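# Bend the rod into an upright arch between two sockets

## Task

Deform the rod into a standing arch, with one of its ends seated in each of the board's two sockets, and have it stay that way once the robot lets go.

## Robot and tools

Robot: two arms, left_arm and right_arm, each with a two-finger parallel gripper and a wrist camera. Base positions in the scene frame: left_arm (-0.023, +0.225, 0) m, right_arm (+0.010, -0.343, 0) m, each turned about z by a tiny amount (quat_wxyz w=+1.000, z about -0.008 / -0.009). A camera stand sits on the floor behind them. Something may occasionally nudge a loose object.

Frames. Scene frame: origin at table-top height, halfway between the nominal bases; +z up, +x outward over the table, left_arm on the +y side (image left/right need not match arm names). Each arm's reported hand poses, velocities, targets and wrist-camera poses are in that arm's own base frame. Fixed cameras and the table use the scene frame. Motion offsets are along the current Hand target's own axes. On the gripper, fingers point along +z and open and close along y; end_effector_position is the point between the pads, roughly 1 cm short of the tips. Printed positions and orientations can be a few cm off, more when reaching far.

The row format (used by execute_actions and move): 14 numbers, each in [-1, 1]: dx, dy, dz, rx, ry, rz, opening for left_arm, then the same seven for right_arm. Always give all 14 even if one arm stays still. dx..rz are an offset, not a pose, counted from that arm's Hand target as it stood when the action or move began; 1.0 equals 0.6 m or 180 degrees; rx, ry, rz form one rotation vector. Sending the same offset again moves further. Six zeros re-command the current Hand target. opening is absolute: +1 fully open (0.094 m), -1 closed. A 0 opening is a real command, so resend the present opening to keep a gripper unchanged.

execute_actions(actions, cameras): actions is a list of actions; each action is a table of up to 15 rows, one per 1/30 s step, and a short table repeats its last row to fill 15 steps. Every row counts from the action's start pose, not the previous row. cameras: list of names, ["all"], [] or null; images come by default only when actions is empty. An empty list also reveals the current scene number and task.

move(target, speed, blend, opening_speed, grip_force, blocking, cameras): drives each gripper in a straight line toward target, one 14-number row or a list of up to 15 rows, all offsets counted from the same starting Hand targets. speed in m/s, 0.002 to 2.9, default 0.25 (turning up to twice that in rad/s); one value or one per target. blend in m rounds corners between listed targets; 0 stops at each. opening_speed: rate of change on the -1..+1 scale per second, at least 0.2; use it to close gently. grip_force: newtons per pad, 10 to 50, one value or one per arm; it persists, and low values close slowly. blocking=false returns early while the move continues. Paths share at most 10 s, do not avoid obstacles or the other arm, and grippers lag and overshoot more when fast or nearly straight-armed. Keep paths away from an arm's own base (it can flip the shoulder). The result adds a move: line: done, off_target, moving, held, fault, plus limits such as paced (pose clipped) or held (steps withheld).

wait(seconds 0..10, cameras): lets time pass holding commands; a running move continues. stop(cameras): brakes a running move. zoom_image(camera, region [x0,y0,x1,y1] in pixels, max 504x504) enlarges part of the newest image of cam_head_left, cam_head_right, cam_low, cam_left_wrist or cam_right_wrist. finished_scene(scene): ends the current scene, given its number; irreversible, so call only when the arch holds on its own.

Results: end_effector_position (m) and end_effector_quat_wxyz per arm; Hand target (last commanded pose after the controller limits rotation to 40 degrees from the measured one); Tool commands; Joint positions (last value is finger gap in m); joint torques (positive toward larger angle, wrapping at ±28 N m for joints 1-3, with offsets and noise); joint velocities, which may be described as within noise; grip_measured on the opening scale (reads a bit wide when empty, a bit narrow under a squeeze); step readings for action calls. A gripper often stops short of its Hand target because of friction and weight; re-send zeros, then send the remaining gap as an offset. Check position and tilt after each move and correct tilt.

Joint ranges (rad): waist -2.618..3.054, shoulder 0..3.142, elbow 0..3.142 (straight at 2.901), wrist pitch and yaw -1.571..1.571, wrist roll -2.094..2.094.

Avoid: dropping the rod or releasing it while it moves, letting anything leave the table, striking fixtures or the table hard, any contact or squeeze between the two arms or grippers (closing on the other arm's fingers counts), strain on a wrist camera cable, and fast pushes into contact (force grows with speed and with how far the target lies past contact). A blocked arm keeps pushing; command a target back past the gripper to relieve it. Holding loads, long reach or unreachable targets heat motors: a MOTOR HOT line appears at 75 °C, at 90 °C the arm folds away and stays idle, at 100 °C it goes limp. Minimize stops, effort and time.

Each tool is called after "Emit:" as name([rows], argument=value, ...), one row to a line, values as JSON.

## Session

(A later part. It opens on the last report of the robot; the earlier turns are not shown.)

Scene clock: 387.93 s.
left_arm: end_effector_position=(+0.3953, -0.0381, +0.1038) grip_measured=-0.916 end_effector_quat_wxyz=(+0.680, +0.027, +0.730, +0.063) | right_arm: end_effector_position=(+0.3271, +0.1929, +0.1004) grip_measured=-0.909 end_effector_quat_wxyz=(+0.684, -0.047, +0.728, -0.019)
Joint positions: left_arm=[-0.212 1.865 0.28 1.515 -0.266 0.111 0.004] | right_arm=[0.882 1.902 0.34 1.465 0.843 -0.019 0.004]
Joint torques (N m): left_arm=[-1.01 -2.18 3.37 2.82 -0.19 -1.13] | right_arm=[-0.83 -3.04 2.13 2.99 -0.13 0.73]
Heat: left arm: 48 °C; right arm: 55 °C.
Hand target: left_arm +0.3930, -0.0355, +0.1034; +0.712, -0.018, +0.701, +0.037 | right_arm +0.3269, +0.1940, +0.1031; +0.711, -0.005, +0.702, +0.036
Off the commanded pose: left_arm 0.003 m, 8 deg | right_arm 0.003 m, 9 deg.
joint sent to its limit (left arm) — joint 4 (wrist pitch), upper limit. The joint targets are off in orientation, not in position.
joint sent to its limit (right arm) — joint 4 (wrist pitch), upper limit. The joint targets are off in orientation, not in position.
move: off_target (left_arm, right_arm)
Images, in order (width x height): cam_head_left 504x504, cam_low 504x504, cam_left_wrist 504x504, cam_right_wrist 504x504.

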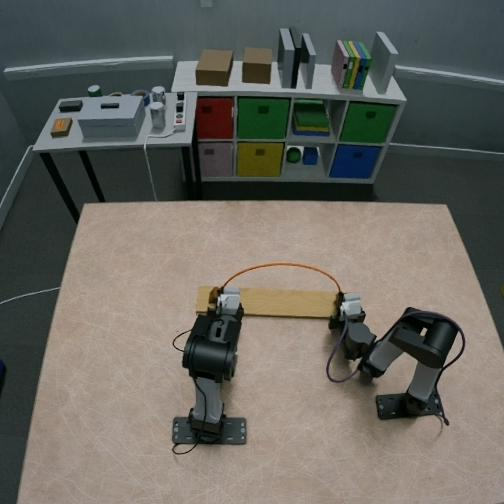

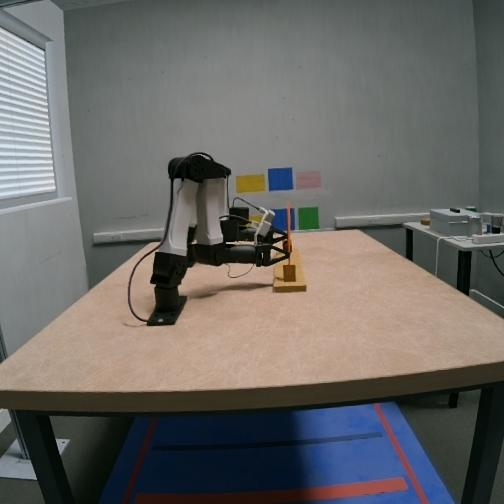

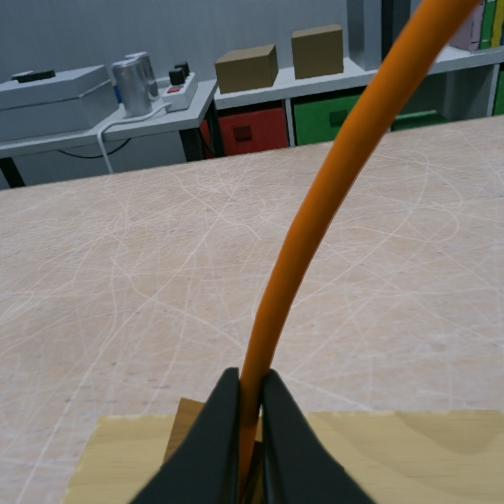

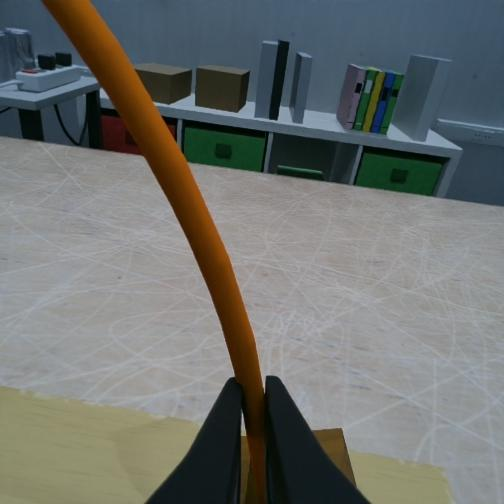

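Emit:
move([
  [-0.0002, -0.0083, -0.0006, 0, 0, 0.055, -1.0, 0.0004, 0.0083, 0.0005, 0, 0, -0.055, -1.0],
  [-0.0002, -0.0083, -0.0006, 0, 0, 0.055, -0.5, 0.0004, 0.0083, 0.0005, 0, 0, -0.055, -0.5],
], speed=0.06, opening_speed=0.4, cameras=["cam_head_left", "cam_low", "cam_left_wrist", "cam_right_wrist"])

Emit:
zoom_image(camera="cam_low", region=[260, 190, 320, 290])

Scene clock: 447.80 s.
left_arm: end_effector_position=(+0.3949, -0.0396, +0.0944) grip_measured=-0.503 end_effector_quat_wxyz=(+0.667, +0.055, +0.736, +0.104) | right_arm: end_effector_position=(+0.3287, +0.1943, +0.0900) grip_measured=-0.503 end_effector_quat_wxyz=(+0.675, -0.090, +0.730, -0.063)
Joint positions: left_arm=[-0.236 1.895 0.286 1.515 -0.314 0.201 0.023] | right_arm=[0.883 1.942 0.353 1.465 0.849 -0.122 0.023]
Joint torques (N m): left_arm=[-1.1 -4.26 3.18 2.8 -0.03 -0.26] | right_arm=[0.43 -6 2.33 2.99 -0.09 0.12]
Heat: left arm: 50 °C; right arm: 64 °C.
Hand target: left_arm +0.3931, -0.0405, +0.1034; +0.707, +0.042, +0.699, +0.098 | right_arm +0.3269, +0.1990, +0.1032; +0.712, -0.066, +0.699, -0.025
Off the commanded pose: left_arm 0.009 m, 6 deg | right_arm 0.014 m, 8 deg.
joint sent to its limit (left arm) — joint 4 (wrist pitch), upper limit. The joint targets are off in orientation, not in position.
joint sent to its limit (right arm) — joint 4 (wrist pitch), upper limit. The joint targets are off in orientation, not in position.
move: off_target (left_arm, right_arm); target 2's new opening was sent with right_arm's hand 0.006 m and 6 deg from that target
Images, in order (width x height): cam_head_left 504x504, cam_low 504x504, cam_left_wrist 504x504, cam_right_wrist 504x504.

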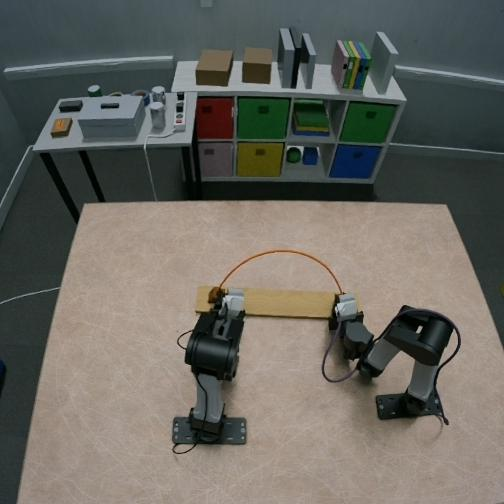

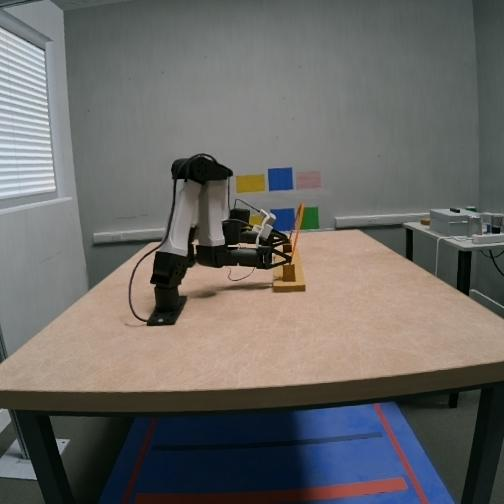

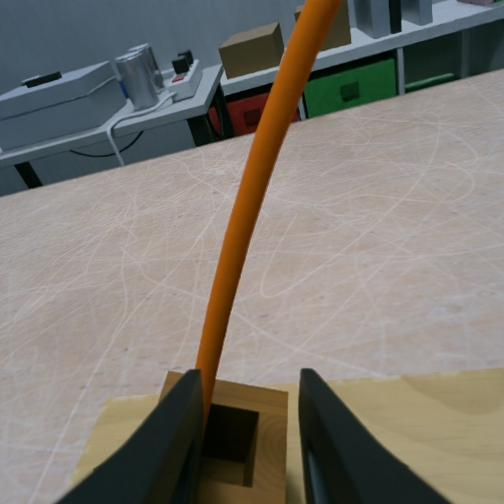

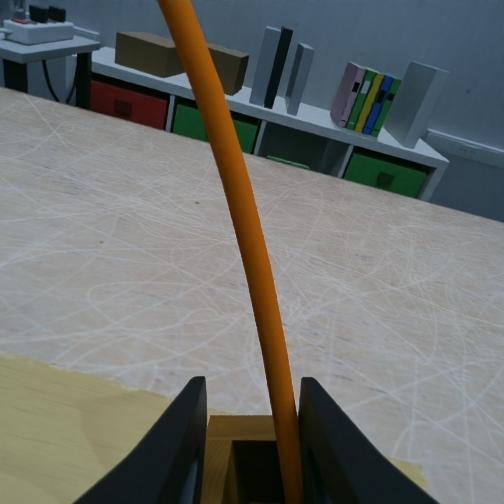

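Scaled by 5.040.

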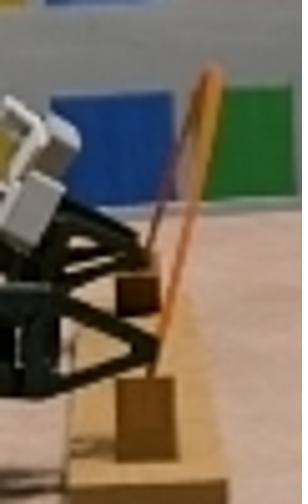

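Emit:
move([
  [-0.0170, 0.0193, -0.1990, 0, 0, 0, 0.3, -0.0193, 0.0053, -0.1330, 0, 0, 0, 0.3],
  [-0.2928, -0.2008, -0.1707, 0.0068, 0.0020, 0.4369, 0.3, -0.1855, -0.0987, -0.1302, 0, 0, 0, 0.3],
  [-0.2922, -0.2180, 0.0453, 0.0068, 0.0020, 0.4369, 0.3, -0.1855, -0.0987, -0.1302, 0, 0, 0, 0.3],
], speed=[0.12, 0.3, 0.15], blend=[0.02, 0.02, 0], cameras=["cam_head_left", "cam_low", "cam_left_wrist"])

Emit:
zoom_image(camera="cam_low", region=[260, 180, 330, 290])

Scene clock: 483.80 s.
left_arm: end_effector_position=(+0.4237, -0.1952, +0.2483) grip_measured=+0.297 end_effector_quat_wxyz=(+0.486, +0.471, +0.523, +0.519) | right_arm: end_effector_position=(+0.2477, +0.1471, +0.2124) grip_measured=+0.298 end_effector_quat_wxyz=(+0.711, -0.069, +0.699, -0.036)
Joint positions: left_arm=[-0.698 1.637 0.848 0.803 -0.783 1.562 0.061] | right_arm=[1.081 0.912 0.201 0.74 1.033 -0.174 0.061]
Joint torques (N m): left_arm=[-0.12 -5.26 11.86 1.57 0.17 0.01] | right_arm=[-1.17 -2.95 9.69 1.33 -0.16 0.12]
Heat: left arm: 49 °C; right arm: 63 °C.
Hand target: left_arm +0.4303, -0.2009, +0.2501; +0.482, +0.482, +0.517, +0.517 | right_arm +0.2498, +0.1500, +0.2200; +0.712, -0.066, +0.699, -0.025
Off the commanded pose: left_arm 0.009 m, 2 deg | right_arm 0.008 m, 1 deg.
move: done
Images, in order (width x height): cam_head_left 504x504, cam_low 504x504, cam_left_wrist 504x504.

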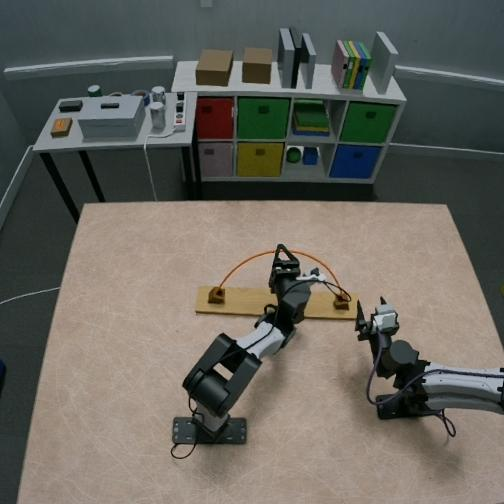

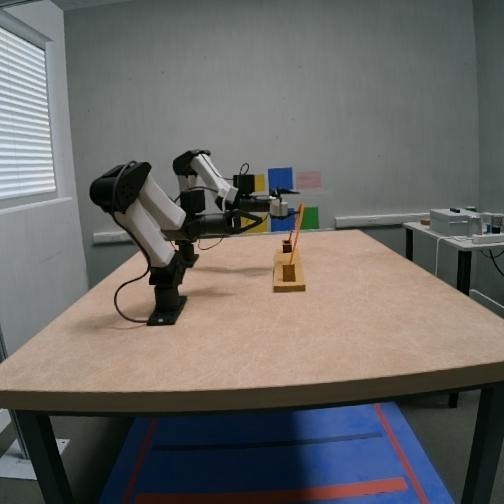

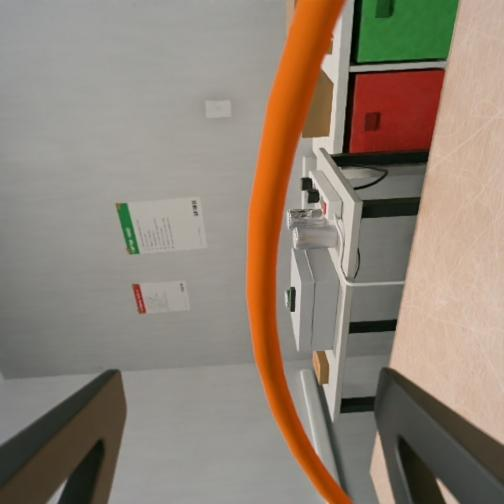

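Scaled by 4.582.

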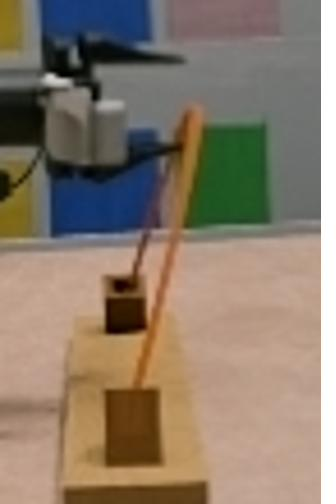

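Emit:
move([
  [0, -0.0133, 0.02, 0, 0, 0, 0.3, 0, 0, 0, 0, 0, 0, 0.3],
  [0, -0.0133, 0.02, 0, 0, 0, -1.0, 0, 0, 0, 0, 0, 0, 0.3],
  [0, 0.0008, -0.0767, 0, 0, 0, -1.0, 0, 0, 0, 0, 0, 0, 0.3],
], speed=[0.08, 0.05, 0.07], opening_speed=0.6, cameras=["cam_head_left", "cam_low"])

Emit:
zoom_image(camera="cam_low", region=[260, 180, 330, 290])

Scene clock: 500.17 s.
left_arm: end_effector_position=(+0.3907, -0.2051, +0.2509) grip_measured=-0.902 end_effector_quat_wxyz=(+0.494, +0.468, +0.524, +0.512) | right_arm: end_effector_position=(+0.2477, +0.1471, +0.2124) grip_measured=+0.298 end_effector_quat_wxyz=(+0.711, -0.069, +0.699, -0.036)
Joint positions: left_arm=[-0.787 1.562 0.779 0.803 -0.862 1.546 0.005] | right_arm=[1.081 0.912 0.201 0.74 1.033 -0.174 0.061]
Joint torques (N m): left_arm=[-1.4 -8.08 7.16 1.54 -0.07 0.07] | right_arm=[-1.17 -2.95 9.69 1.33 -0.16 0.12]
Heat: left arm: 45 °C; right arm: 54 °C.
Hand target: left_arm +0.3843, -0.2041, +0.2505; +0.482, +0.483, +0.517, +0.517 | right_arm +0.2498, +0.1500, +0.2200; +0.712, -0.066, +0.699, -0.025
Off the commanded pose: left_arm 0.006 m, 2 deg | right_arm 0.008 m, 1 deg.
move: done; target 2's new opening was sent with left_arm's hand 0.011 m and 1 deg from that target
Images, in order (width x height): cam_head_left 504x504, cam_low 504x504.

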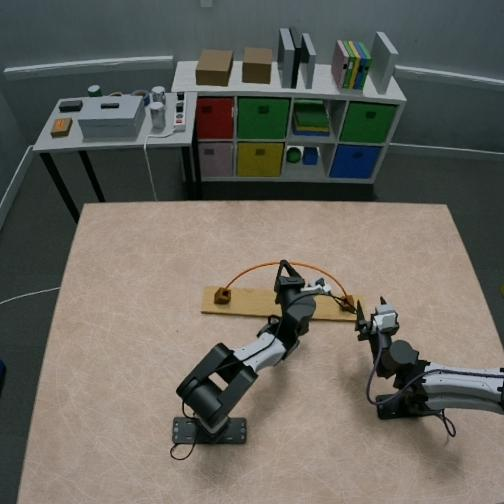

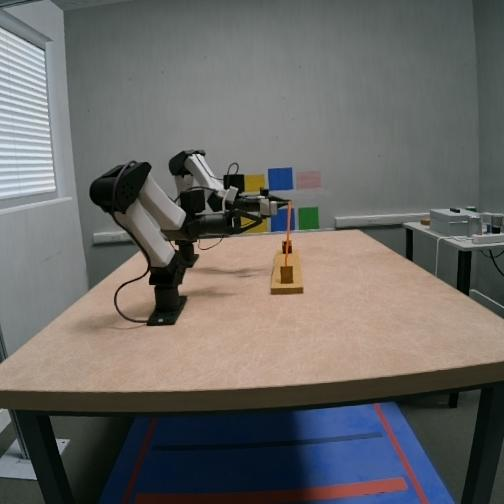

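Scaled by 4.582.

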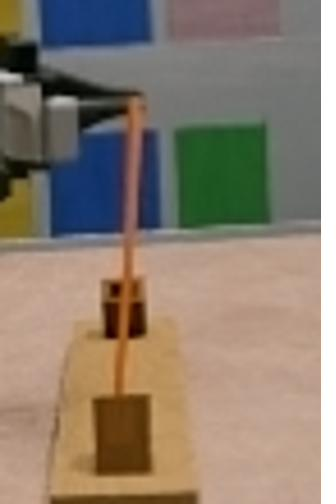

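Emit:
move([
  [0, 0.0015, -0.03, 0, 0, 0, -1.0, 0, 0, 0, 0, 0, 0, 0.3],
  [0, 0.0015, -0.03, 0, 0, 0, -0.4, 0, 0, 0, 0, 0, 0, 0.3],
  [0, 0.0015, -0.03, 0, 0, 0, 0.2, 0, 0, 0, 0, 0, 0, 0.3],
  [0, 0.0015, -0.2, 0, 0, 0, 0.2, 0, 0, 0, 0, 0, 0, 0.3],
], speed=[0.05, 0.05, 0.05, 0.1], opening_speed=0.4, cameras=["cam_head_left", "cam_low", "cam_head_right", "cam_left_wrist"])

Emit:
zoom_image(camera="cam_low", region=[260, 180, 330, 290])

Emit:
zoom_image(camera="cam_head_left", region=[190, 240, 370, 340])

Scene clock: 524.07 s.
left_arm: end_effector_position=(+0.2682, -0.2180, +0.2560) grip_measured=+0.197 end_effector_quat_wxyz=(+0.495, +0.475, +0.518, +0.511) | right_arm: end_effector_position=(+0.2477, +0.1471, +0.2124) grip_measured=+0.298 end_effector_quat_wxyz=(+0.711, -0.069, +0.699, -0.036)
Joint positions: left_arm=[-1.178 1.3 0.58 0.756 -1.237 1.577 0.056] | right_arm=[1.081 0.912 0.201 0.74 1.033 -0.174 0.061]
Joint torques (N m): left_arm=[-1.06 -5.2 6.9 1.33 -0.11 -0.08] | right_arm=[-1.17 -2.95 9.69 1.33 -0.16 0.12]
Heat: left arm: 41 °C; right arm: 49 °C.
Hand target: left_arm +0.2646, -0.2125, +0.2515; +0.482, +0.483, +0.517, +0.517 | right_arm +0.2498, +0.1500, +0.2200; +0.712, -0.066, +0.699, -0.025
Off the commanded pose: left_arm 0.008 m, 2 deg | right_arm 0.008 m, 1 deg.
move: done
Images, in order (width x height): cam_head_left 504x504, cam_head_right 504x504, cam_low 504x504, cam_left_wrist 504x504.

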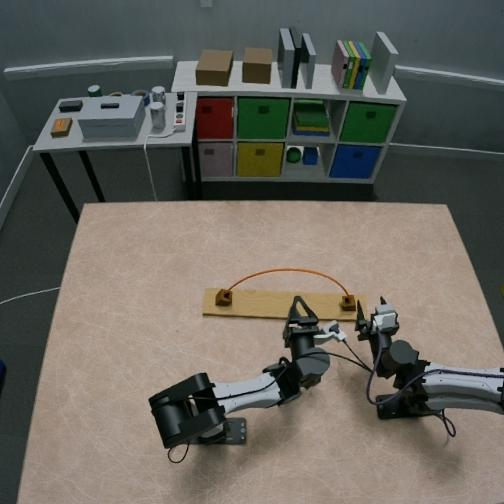

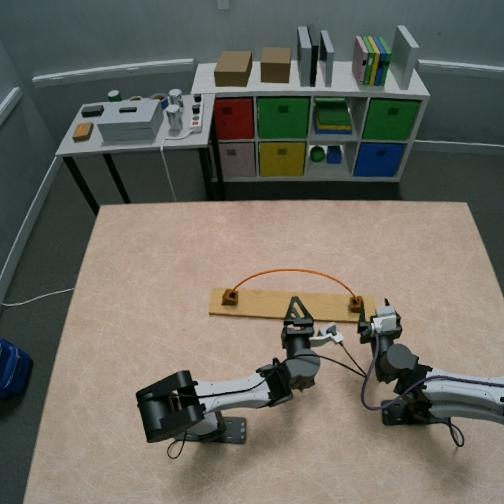

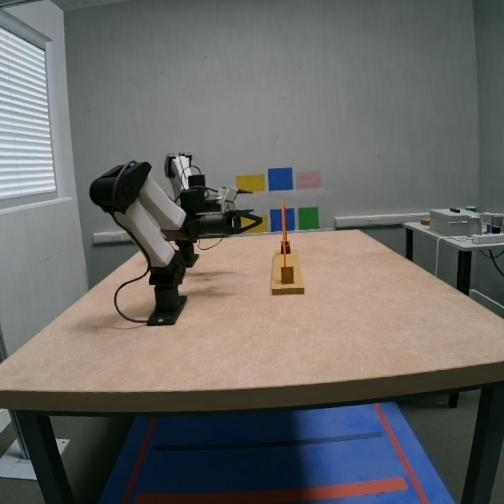

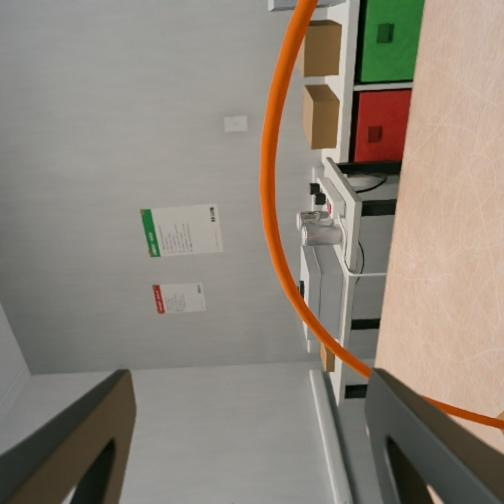

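Scaled by 4.582.

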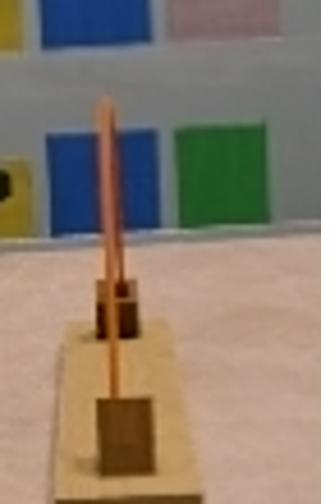

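Scaled by 2.800.

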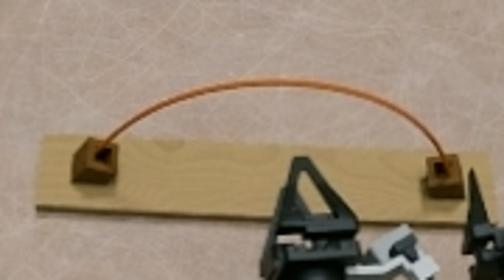

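Emit:
finished_scene(scene=2)

The scene is finished: the task was done.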